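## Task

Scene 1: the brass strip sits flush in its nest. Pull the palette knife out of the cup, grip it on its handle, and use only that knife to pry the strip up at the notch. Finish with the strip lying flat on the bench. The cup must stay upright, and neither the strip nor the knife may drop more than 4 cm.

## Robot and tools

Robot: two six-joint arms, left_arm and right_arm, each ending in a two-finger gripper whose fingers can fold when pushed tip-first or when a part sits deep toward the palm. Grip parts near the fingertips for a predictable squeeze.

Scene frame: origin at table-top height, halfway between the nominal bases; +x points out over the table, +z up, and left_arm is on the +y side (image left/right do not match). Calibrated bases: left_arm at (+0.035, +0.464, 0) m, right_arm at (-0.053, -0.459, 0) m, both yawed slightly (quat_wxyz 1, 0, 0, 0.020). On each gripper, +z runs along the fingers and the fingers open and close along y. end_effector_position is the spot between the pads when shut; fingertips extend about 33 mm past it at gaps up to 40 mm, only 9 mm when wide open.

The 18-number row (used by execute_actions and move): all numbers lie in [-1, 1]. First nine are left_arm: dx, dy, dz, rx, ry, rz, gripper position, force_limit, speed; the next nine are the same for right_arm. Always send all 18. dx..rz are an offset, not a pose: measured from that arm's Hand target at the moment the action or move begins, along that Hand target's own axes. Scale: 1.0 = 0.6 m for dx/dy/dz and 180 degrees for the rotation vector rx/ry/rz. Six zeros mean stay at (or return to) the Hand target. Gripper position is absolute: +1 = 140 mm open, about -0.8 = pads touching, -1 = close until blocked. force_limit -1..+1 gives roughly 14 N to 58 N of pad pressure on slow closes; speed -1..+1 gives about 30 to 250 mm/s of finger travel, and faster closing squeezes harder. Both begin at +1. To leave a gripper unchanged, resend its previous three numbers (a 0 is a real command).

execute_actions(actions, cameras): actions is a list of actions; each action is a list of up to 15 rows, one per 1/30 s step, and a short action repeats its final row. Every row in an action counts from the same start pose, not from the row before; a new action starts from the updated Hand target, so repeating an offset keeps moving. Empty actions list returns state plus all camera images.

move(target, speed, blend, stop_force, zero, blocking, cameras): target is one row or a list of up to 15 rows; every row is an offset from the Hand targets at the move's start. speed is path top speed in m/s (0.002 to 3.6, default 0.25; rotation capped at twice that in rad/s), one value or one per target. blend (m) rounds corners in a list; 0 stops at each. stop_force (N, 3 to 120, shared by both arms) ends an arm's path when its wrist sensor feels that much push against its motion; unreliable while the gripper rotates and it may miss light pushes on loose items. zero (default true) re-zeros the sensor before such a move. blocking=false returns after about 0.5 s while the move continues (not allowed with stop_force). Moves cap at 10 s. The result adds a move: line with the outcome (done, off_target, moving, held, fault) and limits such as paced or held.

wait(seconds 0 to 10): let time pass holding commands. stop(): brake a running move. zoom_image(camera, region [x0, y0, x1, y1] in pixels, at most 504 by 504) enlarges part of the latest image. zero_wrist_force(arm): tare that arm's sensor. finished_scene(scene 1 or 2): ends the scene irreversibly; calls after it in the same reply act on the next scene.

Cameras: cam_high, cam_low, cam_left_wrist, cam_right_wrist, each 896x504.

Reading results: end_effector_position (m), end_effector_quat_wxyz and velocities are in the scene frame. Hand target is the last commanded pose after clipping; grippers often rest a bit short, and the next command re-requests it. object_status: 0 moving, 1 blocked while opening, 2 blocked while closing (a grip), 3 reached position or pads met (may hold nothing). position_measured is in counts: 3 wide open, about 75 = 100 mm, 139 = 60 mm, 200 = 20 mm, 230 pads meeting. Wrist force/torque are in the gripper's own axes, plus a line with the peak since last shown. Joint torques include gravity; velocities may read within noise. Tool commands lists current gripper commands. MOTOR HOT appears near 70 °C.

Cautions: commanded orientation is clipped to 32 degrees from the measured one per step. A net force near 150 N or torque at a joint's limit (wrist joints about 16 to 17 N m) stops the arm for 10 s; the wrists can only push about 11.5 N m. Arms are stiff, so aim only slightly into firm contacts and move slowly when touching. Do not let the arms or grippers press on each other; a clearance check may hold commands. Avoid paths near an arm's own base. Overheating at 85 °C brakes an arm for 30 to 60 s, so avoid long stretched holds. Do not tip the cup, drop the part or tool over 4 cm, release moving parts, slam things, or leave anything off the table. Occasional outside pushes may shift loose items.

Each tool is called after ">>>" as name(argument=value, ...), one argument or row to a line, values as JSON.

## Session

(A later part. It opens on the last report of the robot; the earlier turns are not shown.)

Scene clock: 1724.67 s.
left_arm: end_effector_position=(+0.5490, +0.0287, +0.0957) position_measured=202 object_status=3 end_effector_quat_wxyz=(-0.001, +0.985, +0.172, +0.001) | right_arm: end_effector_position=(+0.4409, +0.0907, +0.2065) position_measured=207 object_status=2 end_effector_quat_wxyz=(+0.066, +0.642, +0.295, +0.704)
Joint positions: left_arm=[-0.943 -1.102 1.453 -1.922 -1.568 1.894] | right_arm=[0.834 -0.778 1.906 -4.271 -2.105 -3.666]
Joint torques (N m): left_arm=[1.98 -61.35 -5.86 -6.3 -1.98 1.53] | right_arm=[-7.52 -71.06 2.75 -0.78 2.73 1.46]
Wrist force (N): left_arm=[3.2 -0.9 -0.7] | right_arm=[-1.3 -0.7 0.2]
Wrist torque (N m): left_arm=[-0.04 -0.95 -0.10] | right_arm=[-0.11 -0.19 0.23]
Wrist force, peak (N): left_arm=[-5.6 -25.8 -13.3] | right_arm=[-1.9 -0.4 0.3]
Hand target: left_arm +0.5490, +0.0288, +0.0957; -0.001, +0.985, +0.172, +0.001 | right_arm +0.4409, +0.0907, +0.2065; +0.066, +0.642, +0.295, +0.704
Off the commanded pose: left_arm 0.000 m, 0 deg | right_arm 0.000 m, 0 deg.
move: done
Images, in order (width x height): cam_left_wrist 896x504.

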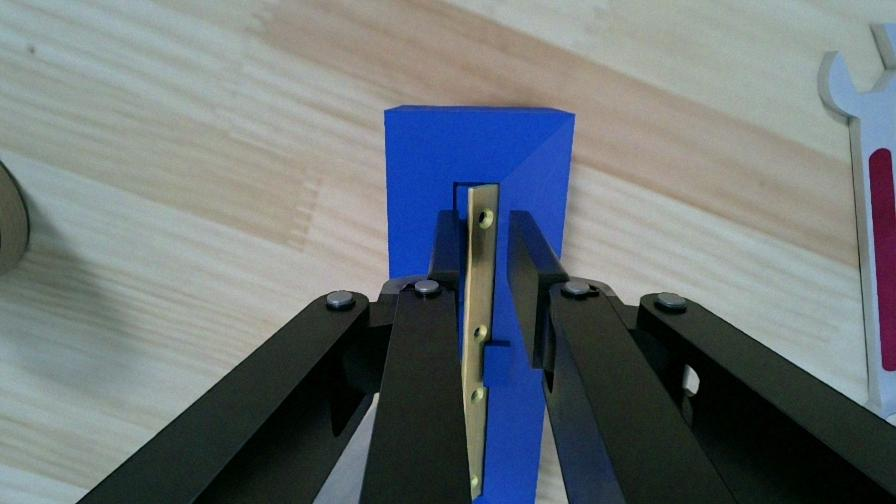

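>>> move(
  target=[
    [0,-0.0050,0,0,0,0,-0.58,-1,-1, 0,0,0,0,0,0,-1,1,-1],
    [0,-0.0050,0,0,0,0,-0.68,-1,-1, 0,0,0,0,0,0,-1,1,-1],
  ],
  speed=0.02,
  cameras=["cam_left_wrist"],
)

>>> zoom_image(
  camera="cam_left_wrist",
  region=[400, 150, 560, 310],
)

Scene clock: 1744.57 s.
left_arm: end_effector_position=(+0.5480, +0.0316, +0.0957) position_measured=214 object_status=0 end_effector_quat_wxyz=(-0.001, +0.985, +0.172, +0.001) | right_arm: end_effector_position=(+0.4409, +0.0907, +0.2065) position_measured=207 object_status=2 end_effector_quat_wxyz=(+0.066, +0.642, +0.295, +0.704)
Joint positions: left_arm=[-0.941 -1.108 1.463 -1.925 -1.568 1.895] | right_arm=[0.834 -0.778 1.906 -4.271 -2.105 -3.666]
Joint torques (N m): left_arm=[2.11 -60.06 -5.71 -6.64 -1.33 1.6] | right_arm=[-7.08 -71.04 2.87 -0.75 2.88 1.36]
Wrist force (N): left_arm=[3.8 -0.5 -0.8] | right_arm=[-1.6 -0.8 0.4]
Wrist torque (N m): left_arm=[0.03 -1.08 -0.09] | right_arm=[-0.13 -0.13 0.23]
Wrist force, peak (N): left_arm=[3.9 -0.5 -0.7] | right_arm=[-1.9 -1.0 0.3]
Hand target: left_arm +0.5480, +0.0316, +0.0957; -0.001, +0.985, +0.172, +0.001 | right_arm +0.4409, +0.0907, +0.2065; +0.066, +0.642, +0.295, +0.704
Off the commanded pose: left_arm 0.000 m, 0 deg | right_arm 0.000 m, 0 deg.
move: done
Images, in order (width x height): cam_left_wrist 896x504.

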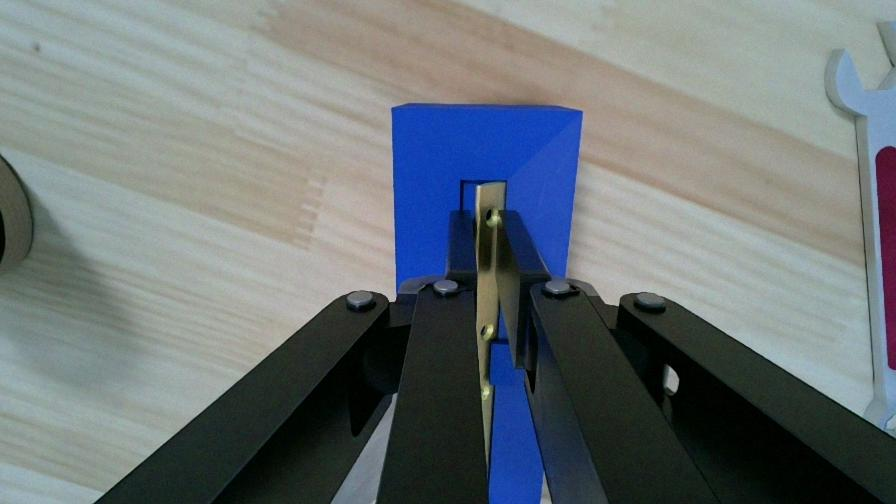

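Scaled by 3.150 from the camera's 896x504 image, which has a finer 1280x720 frame.

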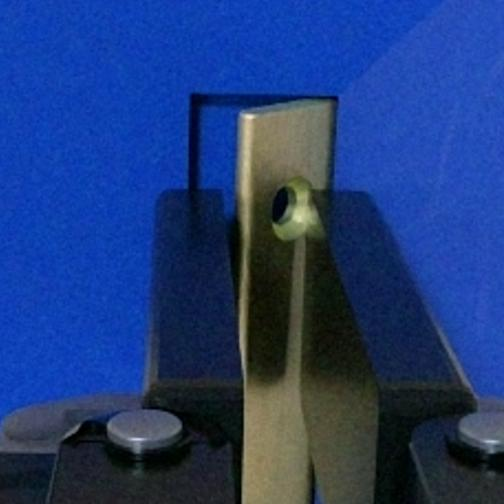

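>>> move(
  target=[0,0,0,0,0,0,-0.73,-1,-1, 0,0,0,0,0,0,-1,1,-1],
  speed=0.02,
  cameras=["cam_left_wrist"],
)

>>> zoom_image(
  camera="cam_left_wrist",
  region=[400, 150, 560, 310],
)

Scene clock: 1750.30 s.
left_arm: end_effector_position=(+0.5480, +0.0316, +0.0958) position_measured=220 object_status=2 end_effector_quat_wxyz=(-0.001, +0.985, +0.172, +0.001) | right_arm: end_effector_position=(+0.4409, +0.0907, +0.2065) position_measured=207 object_status=2 end_effector_quat_wxyz=(+0.066, +0.642, +0.295, +0.704)
Joint positions: left_arm=[-0.941 -1.108 1.463 -1.925 -1.568 1.895] | right_arm=[0.834 -0.778 1.906 -4.271 -2.105 -3.666]
Joint torques (N m): left_arm=[2.83 -50.25 -6.75 -6.29 -0.92 1.6] | right_arm=[-6.54 -71.97 2.86 -0.71 3 1.35]
Wrist force (N): left_arm=[2.4 -2.9 -7.5] | right_arm=[-1.4 -0.4 0.3]
Wrist torque (N m): left_arm=[0.09 -1.06 0.05] | right_arm=[-0.09 -0.15 0.21]
Wrist force, peak (N): left_arm=[2.7 -2.8 -7.7] | right_arm=[-1.8 -0.7 0.7]
Hand target: left_arm +0.5480, +0.0316, +0.0957; -0.001, +0.985, +0.172, +0.001 | right_arm +0.4409, +0.0907, +0.2065; +0.066, +0.642, +0.295, +0.704
Off the commanded pose: left_arm 0.000 m, 0 deg | right_arm 0.000 m, 0 deg.
move: done
Images, in order (width x height): cam_left_wrist 896x504.

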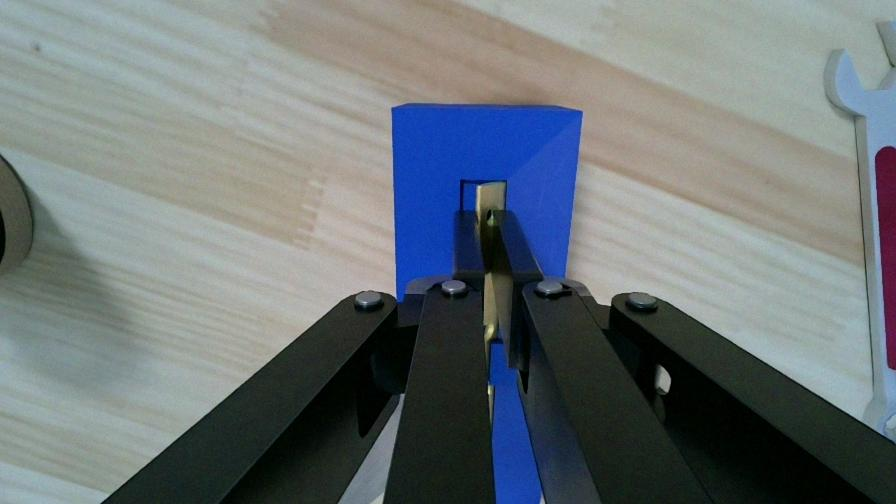

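Scaled by 3.150 from the camera's 896x504 image, which has a finer 1280x720 frame.

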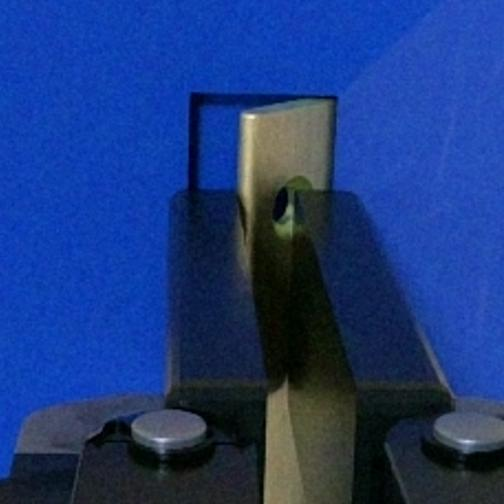

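>>> move(
  target=[0,0,0,0,0,0,-0.73,-1,-1, 0.07,0,0,0,0,0,-1,1,-1],
  speed=0.06,
  cameras=["cam_left_wrist", "cam_low", "cam_right_wrist"],
)

>>> zoom_image(
  camera="cam_left_wrist",
  region=[400, 150, 560, 310],
)

>>> zoom_image(
  camera="cam_low",
  region=[340, 220, 440, 320],
)

Scene clock: 1768.47 s.
left_arm: end_effector_position=(+0.5480, +0.0316, +0.0957) position_measured=220 object_status=2 end_effector_quat_wxyz=(-0.001, +0.985, +0.172, +0.001) | right_arm: end_effector_position=(+0.4339, +0.1105, +0.2428) position_measured=207 object_status=2 end_effector_quat_wxyz=(+0.066, +0.642, +0.295, +0.704)
Joint positions: left_arm=[-0.941 -1.108 1.463 -1.925 -1.568 1.895] | right_arm=[0.871 -0.839 1.867 -4.171 -2.142 -3.666]
Joint torques (N m): left_arm=[3.6 -20.19 -11.91 -5.34 -0.13 1.62] | right_arm=[8.82 -71.38 -28.2 -0.42 -2.9 1.13]
Wrist force (N): left_arm=[2.3 -3.3 -7.7] | right_arm=[-1.5 -0.3 0.3]
Wrist torque (N m): left_arm=[0.03 -1.03 0.04] | right_arm=[-0.05 -0.15 0.20]
Wrist force, peak (N): left_arm=[2.6 -3.1 -7.8] | right_arm=[-2.3 -1.2 0.1]
Hand target: left_arm +0.5480, +0.0316, +0.0957; -0.001, +0.985, +0.172, +0.001 | right_arm +0.4339, +0.1105, +0.2429; +0.066, +0.642, +0.295, +0.704
Off the commanded pose: left_arm 0.000 m, 0 deg | right_arm 0.000 m, 0 deg.
move: done
Images, in order (width x height): cam_low 896x504, cam_left_wrist 896x504, cam_right_wrist 896x504.

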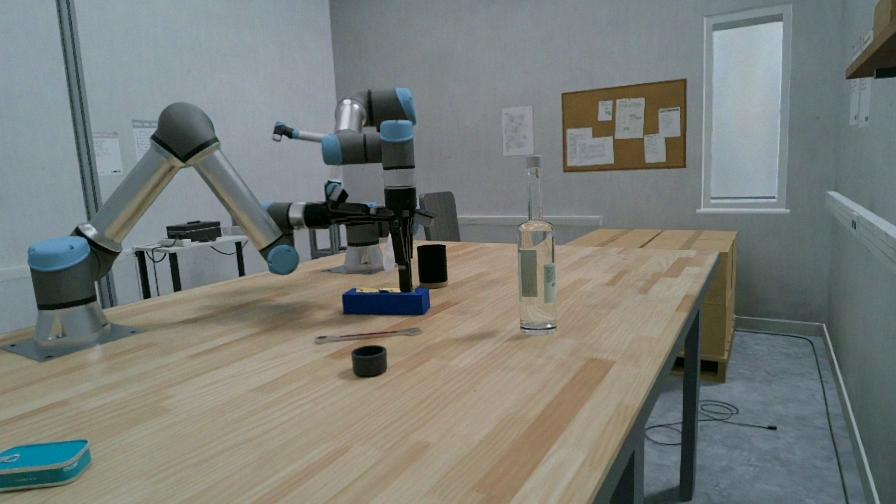

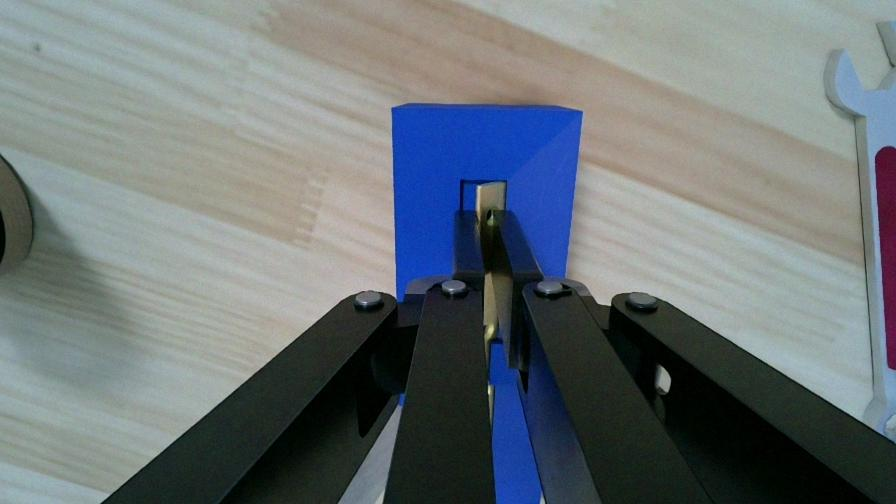

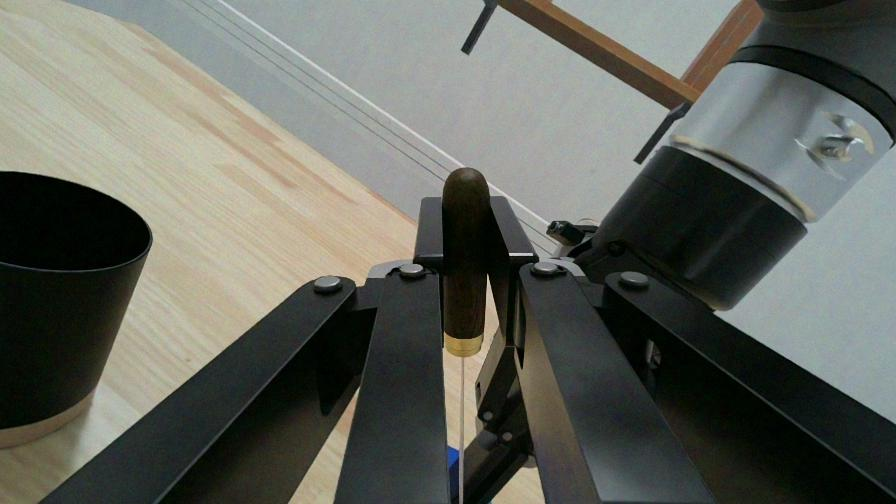

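Scaled by 3.150 from the camera's 896x504 image, which has a finer 1280x720 frame.

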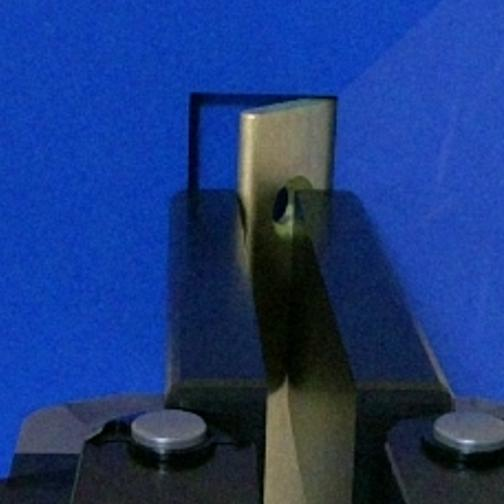

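Scaled by 5.040 from the camera's 896x504 image, which has a finer 1280x720 frame.

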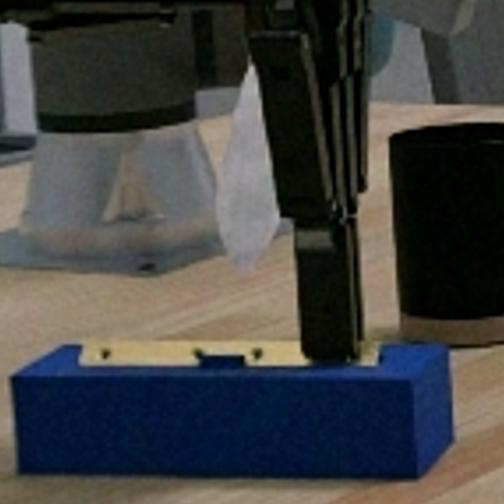

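>>> move(
  target=[0,0,0,0,0,0,-1,0,-1, 0,0,0,0,0,0,-1,1,-1],
  speed=0.06,
  cameras=["cam_left_wrist", "cam_low"],
)

>>> zoom_image(
  camera="cam_left_wrist",
  region=[400, 150, 560, 310],
)

>>> zoom_image(
  camera="cam_low",
  region=[340, 220, 440, 320],
)

Scene clock: 1776.93 s.
left_arm: end_effector_position=(+0.5480, +0.0316, +0.0957) position_measured=223 object_status=0 end_effector_quat_wxyz=(-0.001, +0.985, +0.172, +0.001) | right_arm: end_effector_position=(+0.4339, +0.1105, +0.2429) position_measured=207 object_status=2 end_effector_quat_wxyz=(+0.066, +0.642, +0.295, +0.704)
Joint positions: left_arm=[-0.941 -1.108 1.463 -1.925 -1.568 1.895] | right_arm=[0.871 -0.839 1.866 -4.17 -2.142 -3.666]
Joint torques (N m): left_arm=[2.86 -20.49 -16.94 -4.59 0.39 1.61] | right_arm=[9.12 -71.81 -27.97 -0.42 -2.88 1.22]
Wrist force (N): left_arm=[1.8 -7.6 -15.4] | right_arm=[-1.3 -0.1 0.5]
Wrist torque (N m): left_arm=[0.08 -1.06 0.20] | right_arm=[-0.03 -0.18 0.20]
Wrist force, peak (N): left_arm=[1.8 -8.5 -16.3] | right_arm=[-1.8 -0.6 0.6]
Hand target: left_arm +0.5480, +0.0316, +0.0957; -0.001, +0.985, +0.172, +0.001 | right_arm +0.4339, +0.1105, +0.2429; +0.066, +0.642, +0.295, +0.704
Off the commanded pose: left_arm 0.000 m, 0 deg | right_arm 0.000 m, 0 deg.
move: done
Images, in order (width x height): cam_low 896x504, cam_left_wrist 896x504.

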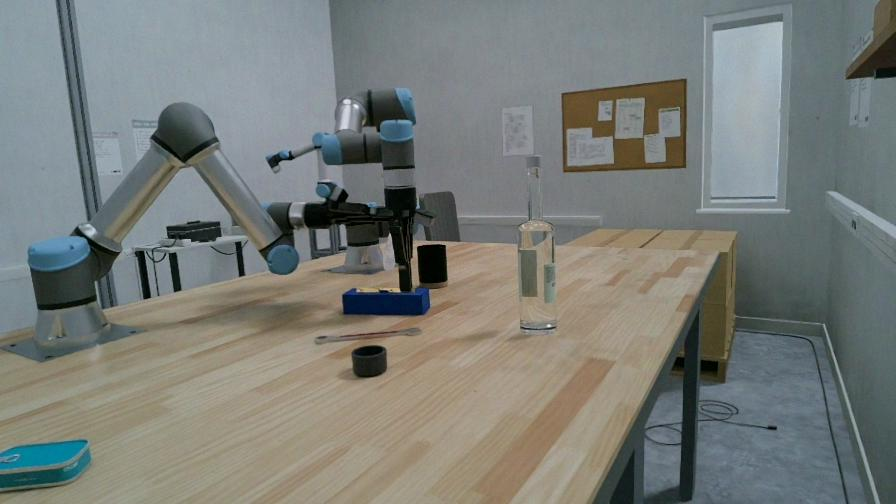

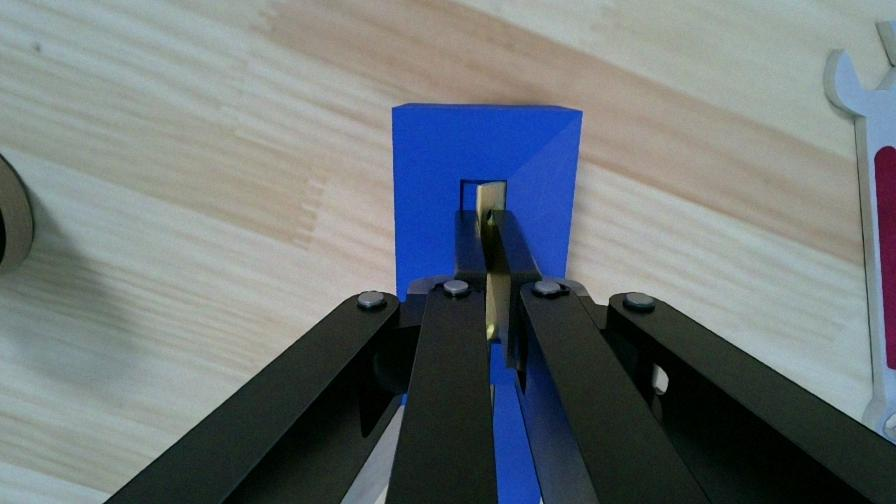

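Scaled by 3.150 from the camera's 896x504 image, which has a finer 1280x720 frame.

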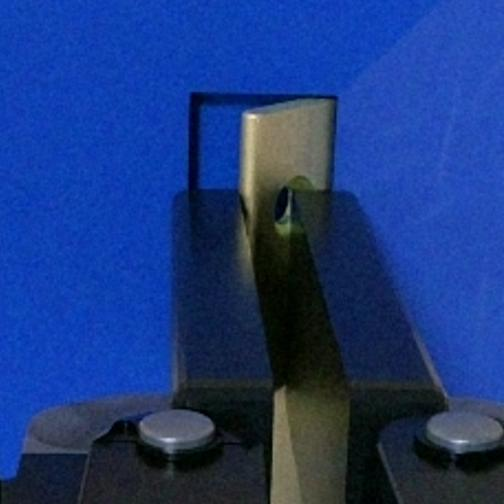

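Scaled by 5.040 from the camera's 896x504 image, which has a finer 1280x720 frame.

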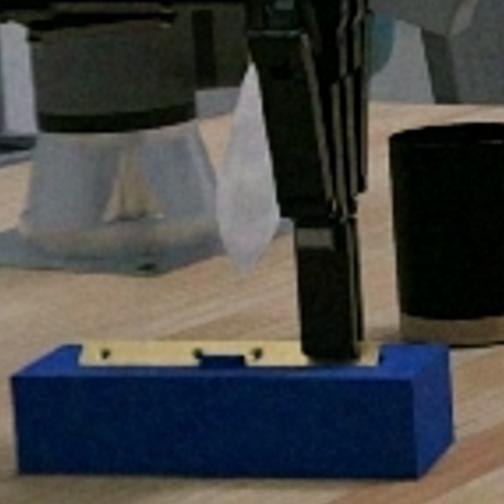

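>>> move(
  target=[0,-0.0083,0,0,0,0,-1,0,-1, 0,0,0,0,0,0,-1,1,-1],
  speed=0.01,
  stop_force=25,
  cameras=["cam_left_wrist", "cam_low"],
)

>>> zoom_image(
  camera="cam_left_wrist",
  region=[400, 150, 560, 310],
)

>>> zoom_image(
  camera="cam_low",
  region=[340, 220, 440, 320],
)

Scene clock: 1803.33 s.
left_arm: end_effector_position=(+0.5463, +0.0363, +0.0957) position_measured=223 object_status=2 end_effector_quat_wxyz=(-0.001, +0.985, +0.172, +0.001) | right_arm: end_effector_position=(+0.4339, +0.1105, +0.2429) position_measured=207 object_status=2 end_effector_quat_wxyz=(+0.066, +0.642, +0.295, +0.704)
Joint positions: left_arm=[-0.939 -1.118 1.477 -1.93 -1.568 1.897] | right_arm=[0.871 -0.839 1.866 -4.17 -2.142 -3.666]
Joint torques (N m): left_arm=[2.87 -51.85 -0.17 -1.83 1.12 1.72] | right_arm=[9.22 -71.76 -27.98 -0.39 -2.8 1]
Wrist force (N): left_arm=[6.6 4.7 -11.0] | right_arm=[-1.6 -0.4 0.3]
Wrist torque (N m): left_arm=[-0.27 -0.98 -0.26] | right_arm=[-0.08 -0.12 0.20]
Wrist force, peak (N): left_arm=[1.8 -7.7 -15.7] | right_arm=[-2.0 -0.5 0.6]
Hand target: left_arm +0.5463, +0.0363, +0.0957; -0.001, +0.985, +0.172, +0.001 | right_arm +0.4339, +0.1105, +0.2429; +0.066, +0.642, +0.295, +0.704
Off the commanded pose: left_arm 0.000 m, 0 deg | right_arm 0.000 m, 0 deg.
move: done
Images, in order (width x height): cam_low 896x504, cam_left_wrist 896x504.

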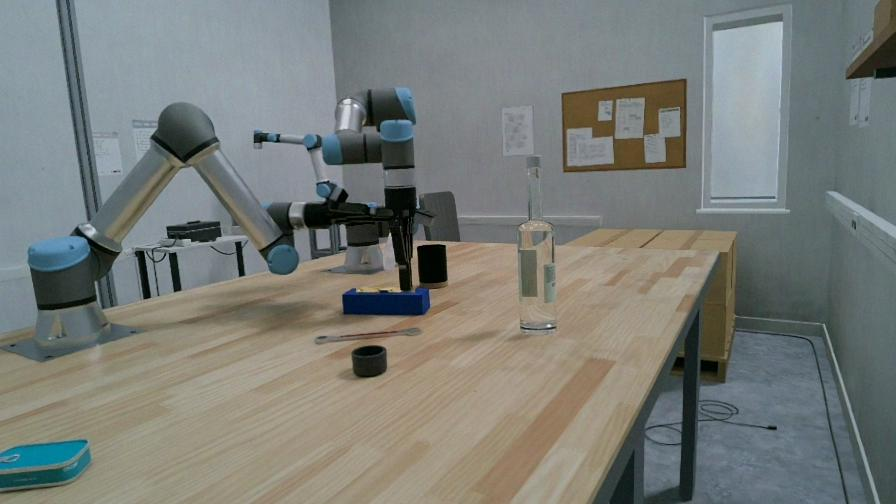

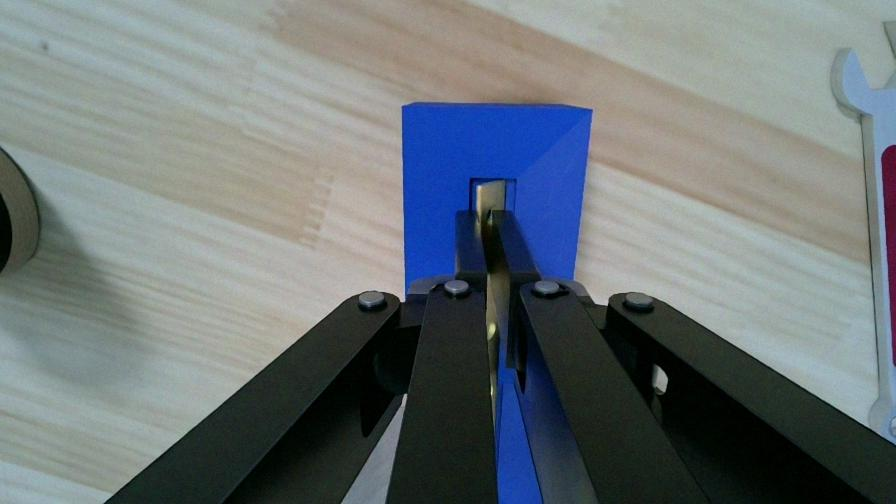

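Scaled by 3.150 from the camera's 896x504 image, which has a finer 1280x720 frame.

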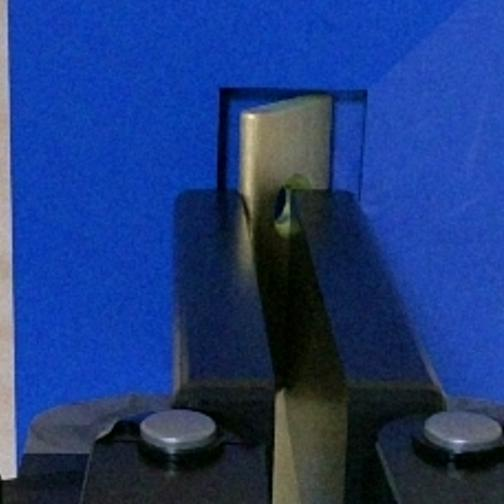

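Scaled by 5.040 from the camera's 896x504 image, which has a finer 1280x720 frame.

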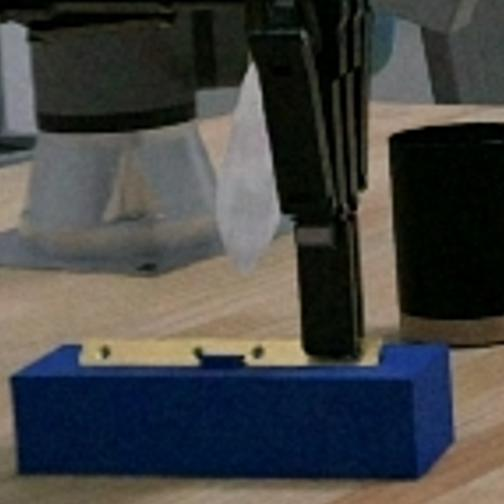

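>>> zoom_image(
  camera="cam_left_wrist",
  region=[450, 290, 570, 450],
)

Scaled by 3.150 from the camera's 896x504 image, which has a finer 1280x720 frame.

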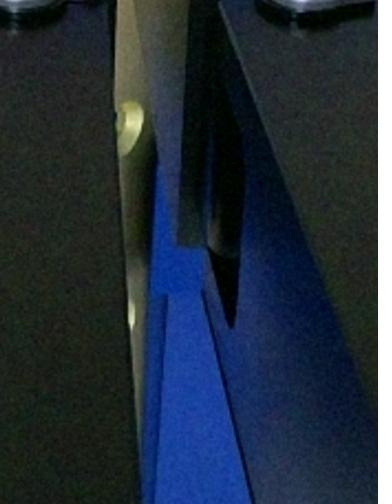

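>>> move(
  target=[
    [0,-0.0040,0,0,0,0,-1,0,-1, 0,0,0,0,0,0,-1,1,-1],
    [0,-0.0040,-0.0067,0,0,0,-1,0,-1, 0,0,0,0,0,0,-1,1,-1],
  ],
  speed=0.01,
  stop_force=25,
  cameras=["cam_left_wrist", "cam_low"],
)

>>> zoom_image(
  camera="cam_left_wrist",
  region=[400, 150, 560, 310],
)

>>> zoom_image(
  camera="cam_low",
  region=[340, 220, 440, 320],
)

>>> zoom_image(
  camera="cam_left_wrist",
  region=[450, 290, 570, 450],
)

Scene clock: 1816.10 s.
left_arm: end_effector_position=(+0.5455, +0.0385, +0.0998) position_measured=228 object_status=2 end_effector_quat_wxyz=(-0.001, +0.985, +0.172, +0.001) | right_arm: end_effector_position=(+0.4339, +0.1105, +0.2429) position_measured=207 object_status=2 end_effector_quat_wxyz=(+0.066, +0.642, +0.295, +0.704)
Joint positions: left_arm=[-0.937 -1.126 1.478 -1.923 -1.568 1.899] | right_arm=[0.871 -0.839 1.866 -4.17 -2.142 -3.666]
Joint torques (N m): left_arm=[3.74 -55.92 -38.1 0.98 1.7 1.41] | right_arm=[8.91 -71.59 -27.84 -0.45 -2.99 1.13]
Wrist force (N): left_arm=[4.6 1.1 -4.5] | right_arm=[-1.7 -0.7 0.4]
Wrist torque (N m): left_arm=[-0.01 -0.92 -0.17] | right_arm=[-0.14 -0.10 0.19]
Wrist force, peak (N): left_arm=[6.8 4.7 -11.8] | right_arm=[-1.9 -0.4 0.4]
Hand target: left_arm +0.5455, +0.0385, +0.0998; -0.001, +0.985, +0.172, +0.001 | right_arm +0.4339, +0.1105, +0.2429; +0.066, +0.642, +0.295, +0.704
Off the commanded pose: left_arm 0.000 m, 0 deg | right_arm 0.000 m, 0 deg.
move: done
Images, in order (width x height): cam_low 896x504, cam_left_wrist 896x504.

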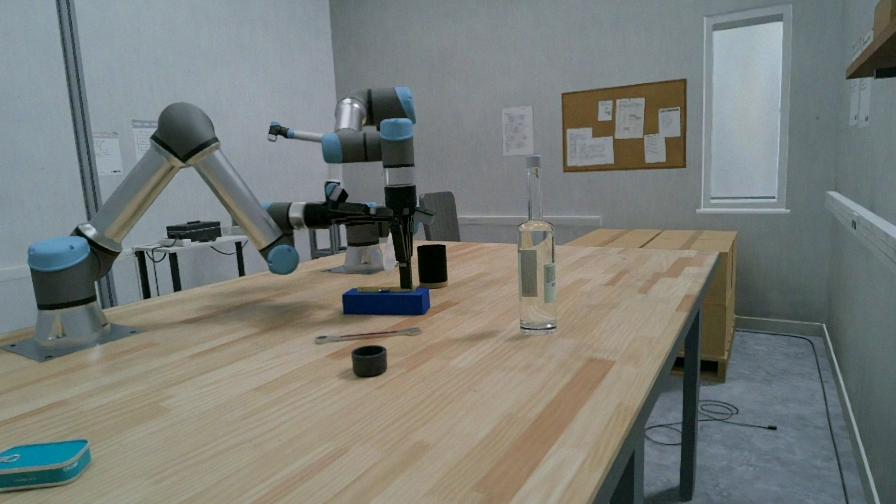

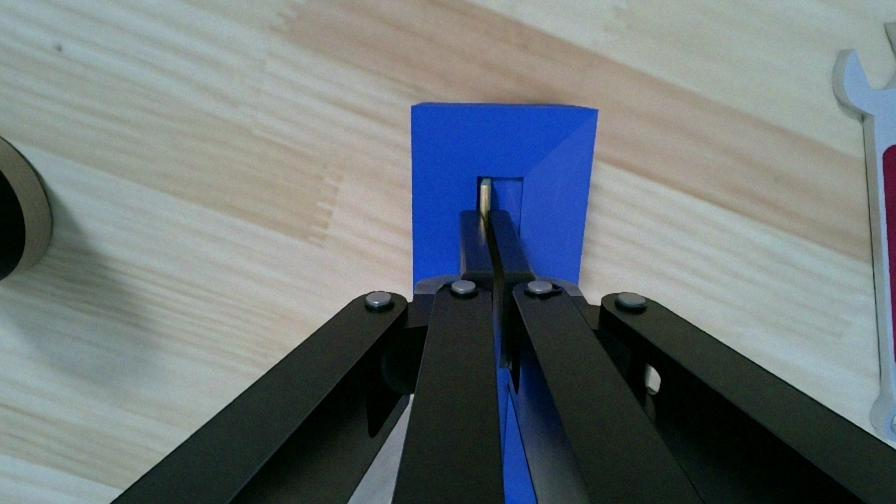

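Scaled by 3.150 from the camera's 896x504 image, which has a finer 1280x720 frame.

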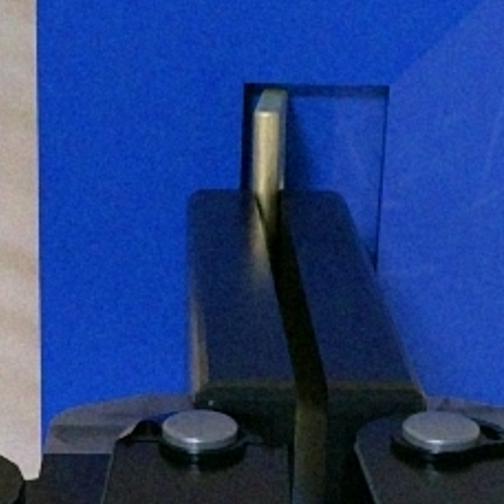

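Scaled by 5.040 from the camera's 896x504 image, which has a finer 1280x720 frame.

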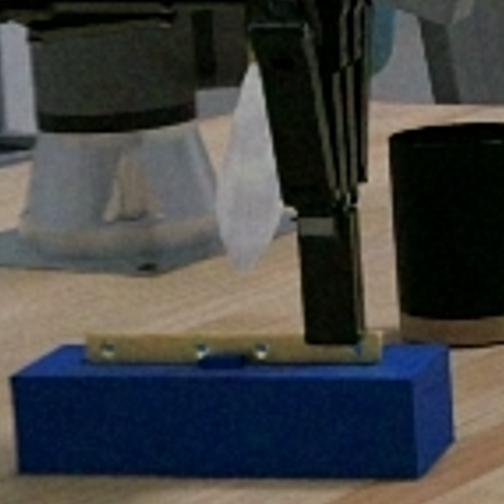

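Scaled by 3.150 from the camera's 896x504 image, which has a finer 1280x720 frame.

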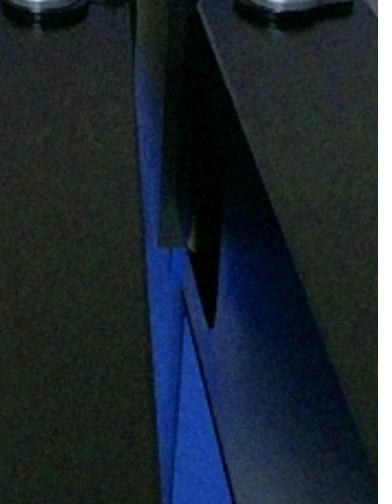

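>>> move(
  target=[0,0,-0.05,0,0,0,-1,0,-1, 0,0,0,0,0,0,-1,1,-1],
  speed=0.03,
  cameras=["cam_left_wrist", "cam_low", "cam_high"],
)

>>> zoom_image(
  camera="cam_low",
  region=[340, 220, 440, 320],
)

>>> zoom_image(
  camera="cam_left_wrist",
  region=[420, 150, 580, 310],
)

Scene clock: 1850.27 s.
left_arm: end_effector_position=(+0.5454, +0.0385, +0.1296) position_measured=228 object_status=2 end_effector_quat_wxyz=(-0.001, +0.985, +0.172, +0.001) | right_arm: end_effector_position=(+0.4339, +0.1105, +0.2429) position_measured=207 object_status=2 end_effector_quat_wxyz=(+0.066, +0.642, +0.295, +0.704)
Joint positions: left_arm=[-0.938 -1.148 1.431 -1.854 -1.568 1.898] | right_arm=[0.871 -0.839 1.866 -4.17 -2.142 -3.666]
Joint torques (N m): left_arm=[-4.58 -58.57 -39.86 0.08 1.06 -1.24] | right_arm=[8.39 -71.29 -28.21 -0.5 -2.63 1.13]
Wrist force (N): left_arm=[3.2 -0.4 -0.3] | right_arm=[-1.8 -0.6 0.6]
Wrist torque (N m): left_arm=[0.07 -0.89 -0.09] | right_arm=[-0.11 -0.08 0.20]
Wrist force, peak (N): left_arm=[5.3 1.1 -4.4] | right_arm=[-1.8 -0.6 0.6]
Hand target: left_arm +0.5454, +0.0385, +0.1298; -0.001, +0.985, +0.172, +0.001 | right_arm +0.4339, +0.1105, +0.2429; +0.066, +0.642, +0.295, +0.704
Off the commanded pose: left_arm 0.000 m, 0 deg | right_arm 0.000 m, 0 deg.
move: done
Images, in order (width x height): cam_high 896x504, cam_low 896x504, cam_left_wrist 896x504.

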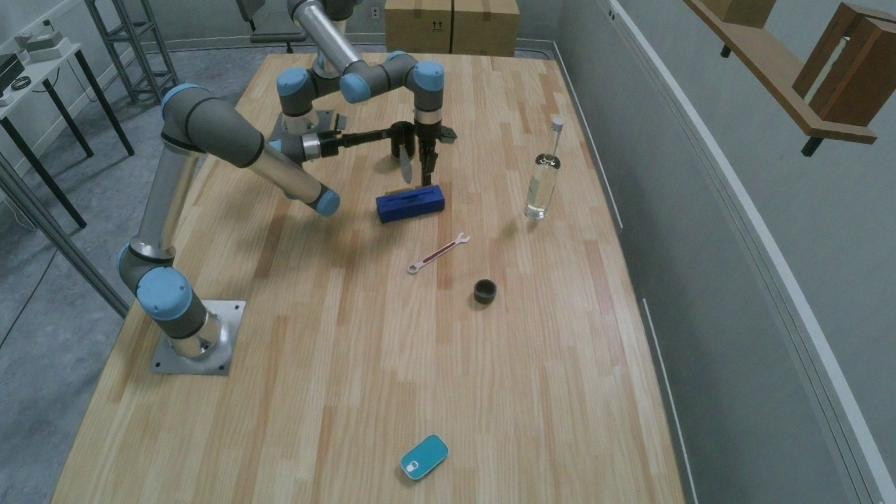

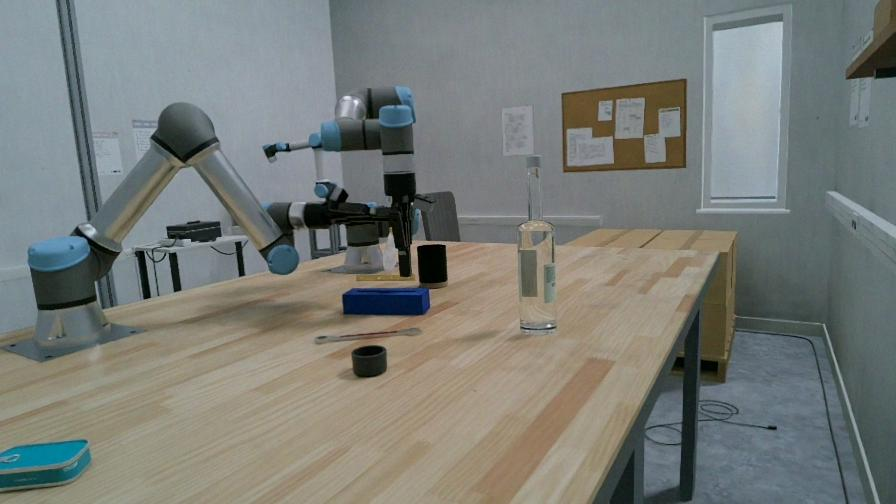

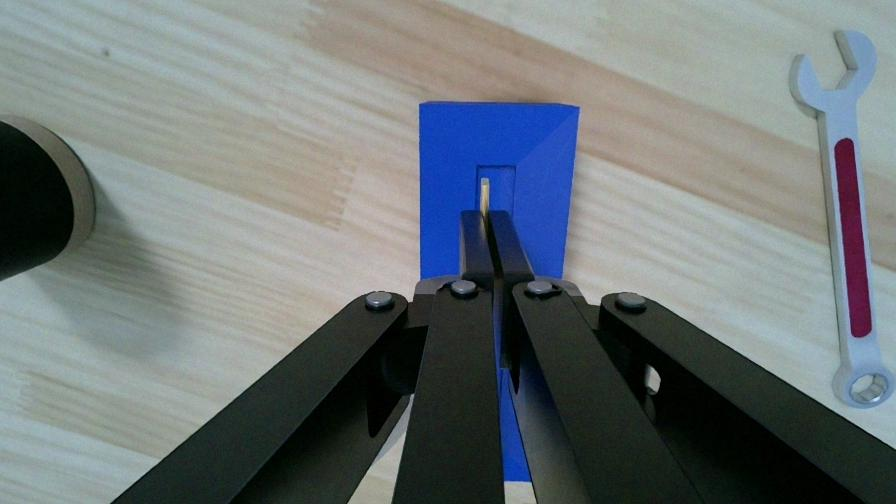

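Scaled by 5.040 from the camera's 896x504 image, which has a finer 1280x720 frame.

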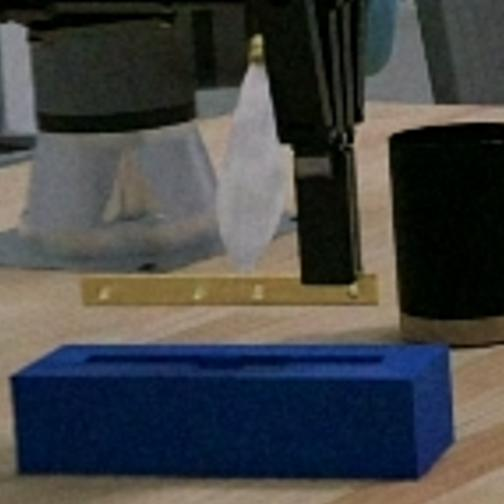

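Scaled by 3.150 from the camera's 896x504 image, which has a finer 1280x720 frame.

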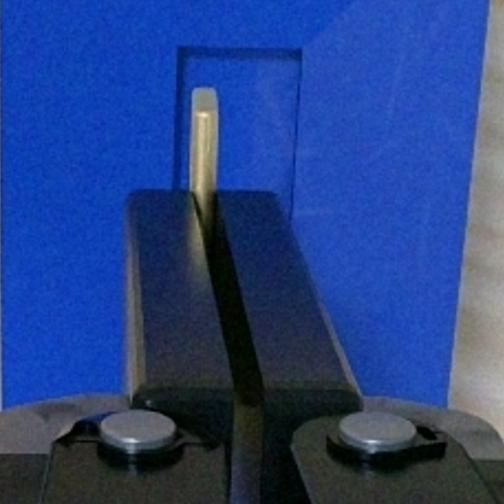

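>>> move(
  target=[
    [0.2217,0,-0.0333,0,0,0,-1,0,-1, 0,0,0,0,0,0,-1,1,-1],
    [0.2217,-0.1667,-0.0333,-0.2889,0,0,-1,0,-1, 0,0,0,0,0,0,-1,1,-1],
  ],
  speed=0.12,
  blend=[0.02, 0],
  cameras=["all"],
)

>>> zoom_image(
  camera="cam_low",
  region=[380, 200, 500, 320],
)

Scene clock: 1904.73 s.
left_arm: end_effector_position=(+0.6366, +0.1776, +0.1502) position_measured=228 object_status=2 end_effector_quat_wxyz=(+0.431, +0.886, +0.154, +0.077) | right_arm: end_effector_position=(+0.4339, +0.1105, +0.2429) position_measured=207 object_status=2 end_effector_quat_wxyz=(+0.066, +0.642, +0.295, +0.704)
Joint positions: left_arm=[-0.405 -1.201 1.999 -3.065 -2.209 2.194] | right_arm=[0.871 -0.839 1.866 -4.17 -2.142 -3.666]
Joint torques (N m): left_arm=[6.11 -16.96 -3.11 -7.09 -4.23 -1.34] | right_arm=[8.32 -71.57 -28.55 -0.61 -2.64 1.14]
Wrist force (N): left_arm=[4.1 -1.1 -0.3] | right_arm=[-1.3 -0.5 0.6]
Wrist torque (N m): left_arm=[0.09 -1.07 -0.40] | right_arm=[-0.09 -0.18 0.21]
Wrist force, peak (N): left_arm=[4.6 -1.7 -0.2] | right_arm=[-2.0 -0.6 0.3]
Hand target: left_arm +0.6366, +0.1776, +0.1502; +0.431, +0.886, +0.154, +0.077 | right_arm +0.4339, +0.1105, +0.2429; +0.066, +0.642, +0.295, +0.704
Off the commanded pose: left_arm 0.000 m, 0 deg | right_arm 0.000 m, 0 deg.
move: done

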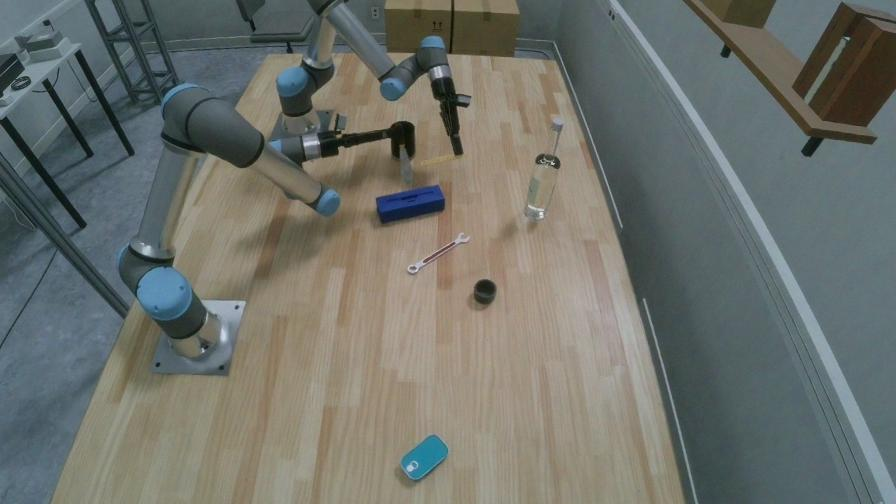

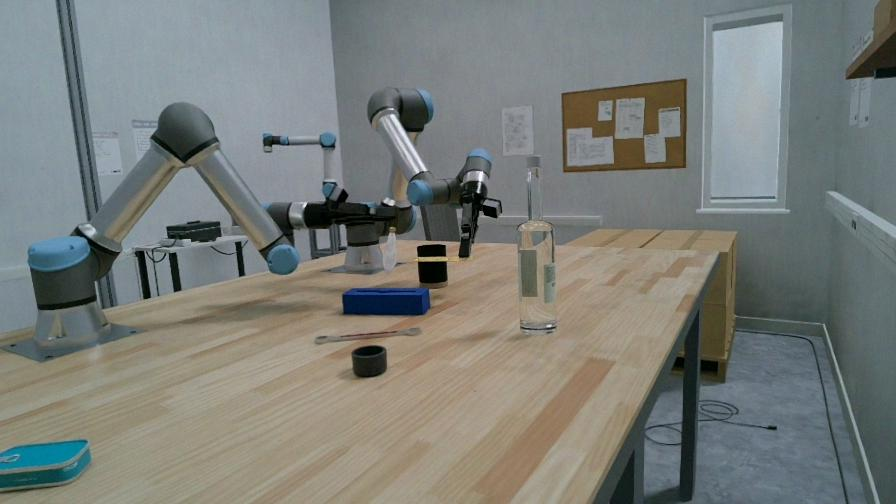

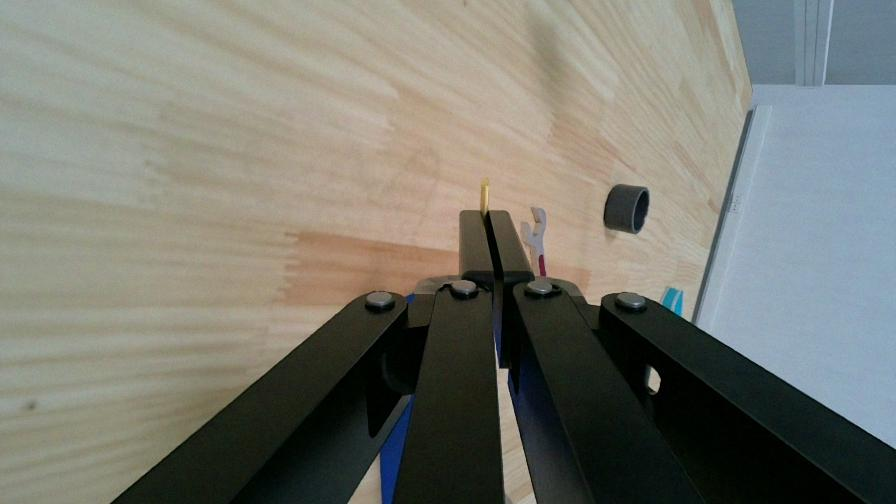

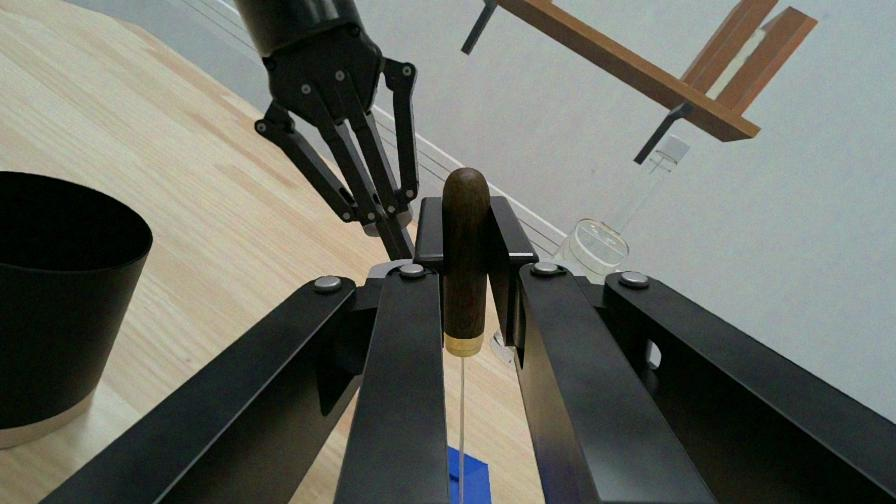

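Scaled by 4.200 from the camera's 896x504 image, which has a finer 1280x720 frame.

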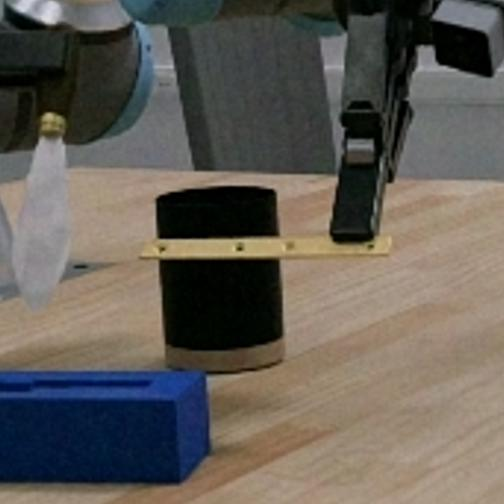

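>>> move(
  target=[-0.0006,-0.1246,0.0977,0,0,0,-1,0,-1, 0,0,0,0,0,0,-1,1,-1],
  speed=0.08,
  cameras=["cam_low"],
)

>>> zoom_image(
  camera="cam_low",
  region=[380, 200, 500, 320],
)

Scene clock: 1917.00 s.
left_arm: end_effector_position=(+0.6366, +0.1775, +0.0553) position_measured=228 object_status=2 end_effector_quat_wxyz=(+0.431, +0.886, +0.154, +0.077) | right_arm: end_effector_position=(+0.4339, +0.1105, +0.2429) position_measured=207 object_status=2 end_effector_quat_wxyz=(+0.066, +0.642, +0.295, +0.704)
Joint positions: left_arm=[-0.406 -1.004 2.042 -3.305 -2.209 2.193] | right_arm=[0.871 -0.839 1.866 -4.17 -2.142 -3.666]
Joint torques (N m): left_arm=[-4.51 -17.48 -0.16 -7.2 -0.27 -1.34] | right_arm=[7.36 -71.7 -28.1 -0.64 -2.47 1.18]
Wrist force (N): left_arm=[4.2 -0.7 -0.1] | right_arm=[-1.8 -0.4 0.4]
Wrist torque (N m): left_arm=[0.14 -1.07 -0.39] | right_arm=[-0.07 -0.08 0.20]
Wrist force, peak (N): left_arm=[4.2 -1.3 -0.5] | right_arm=[-1.8 -0.4 0.8]
Hand target: left_arm +0.6366, +0.1775, +0.0552; +0.431, +0.886, +0.154, +0.077 | right_arm +0.4339, +0.1105, +0.2429; +0.066, +0.642, +0.295, +0.704
Off the commanded pose: left_arm 0.000 m, 0 deg | right_arm 0.000 m, 0 deg.
move: done
Images, in order (width x height): cam_low 896x504.

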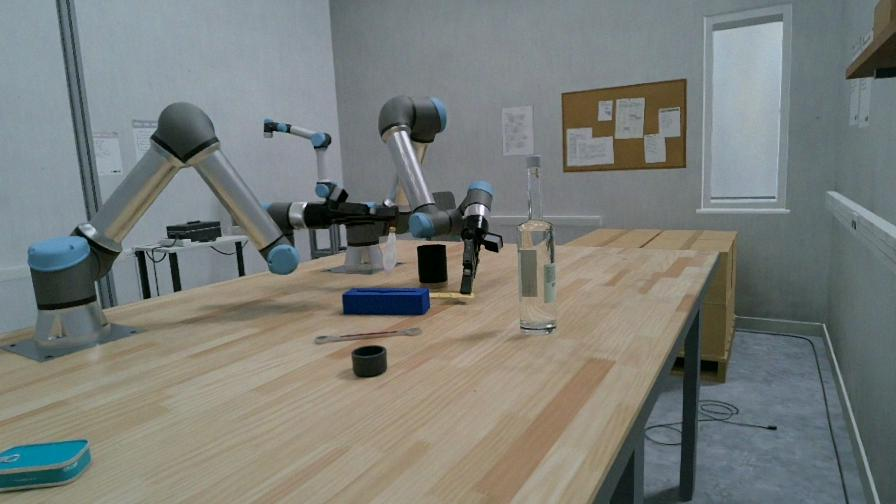

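Scaled by 4.200 from the camera's 896x504 image, which has a finer 1280x720 frame.

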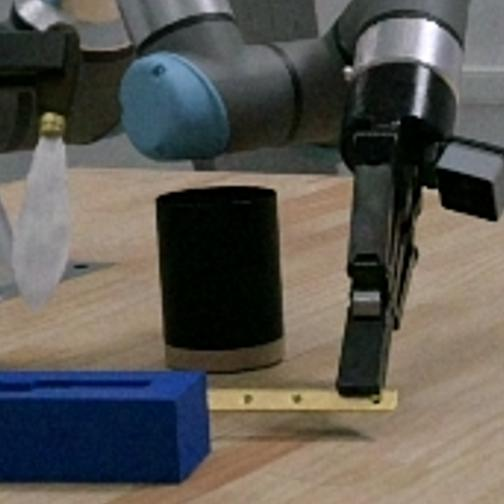

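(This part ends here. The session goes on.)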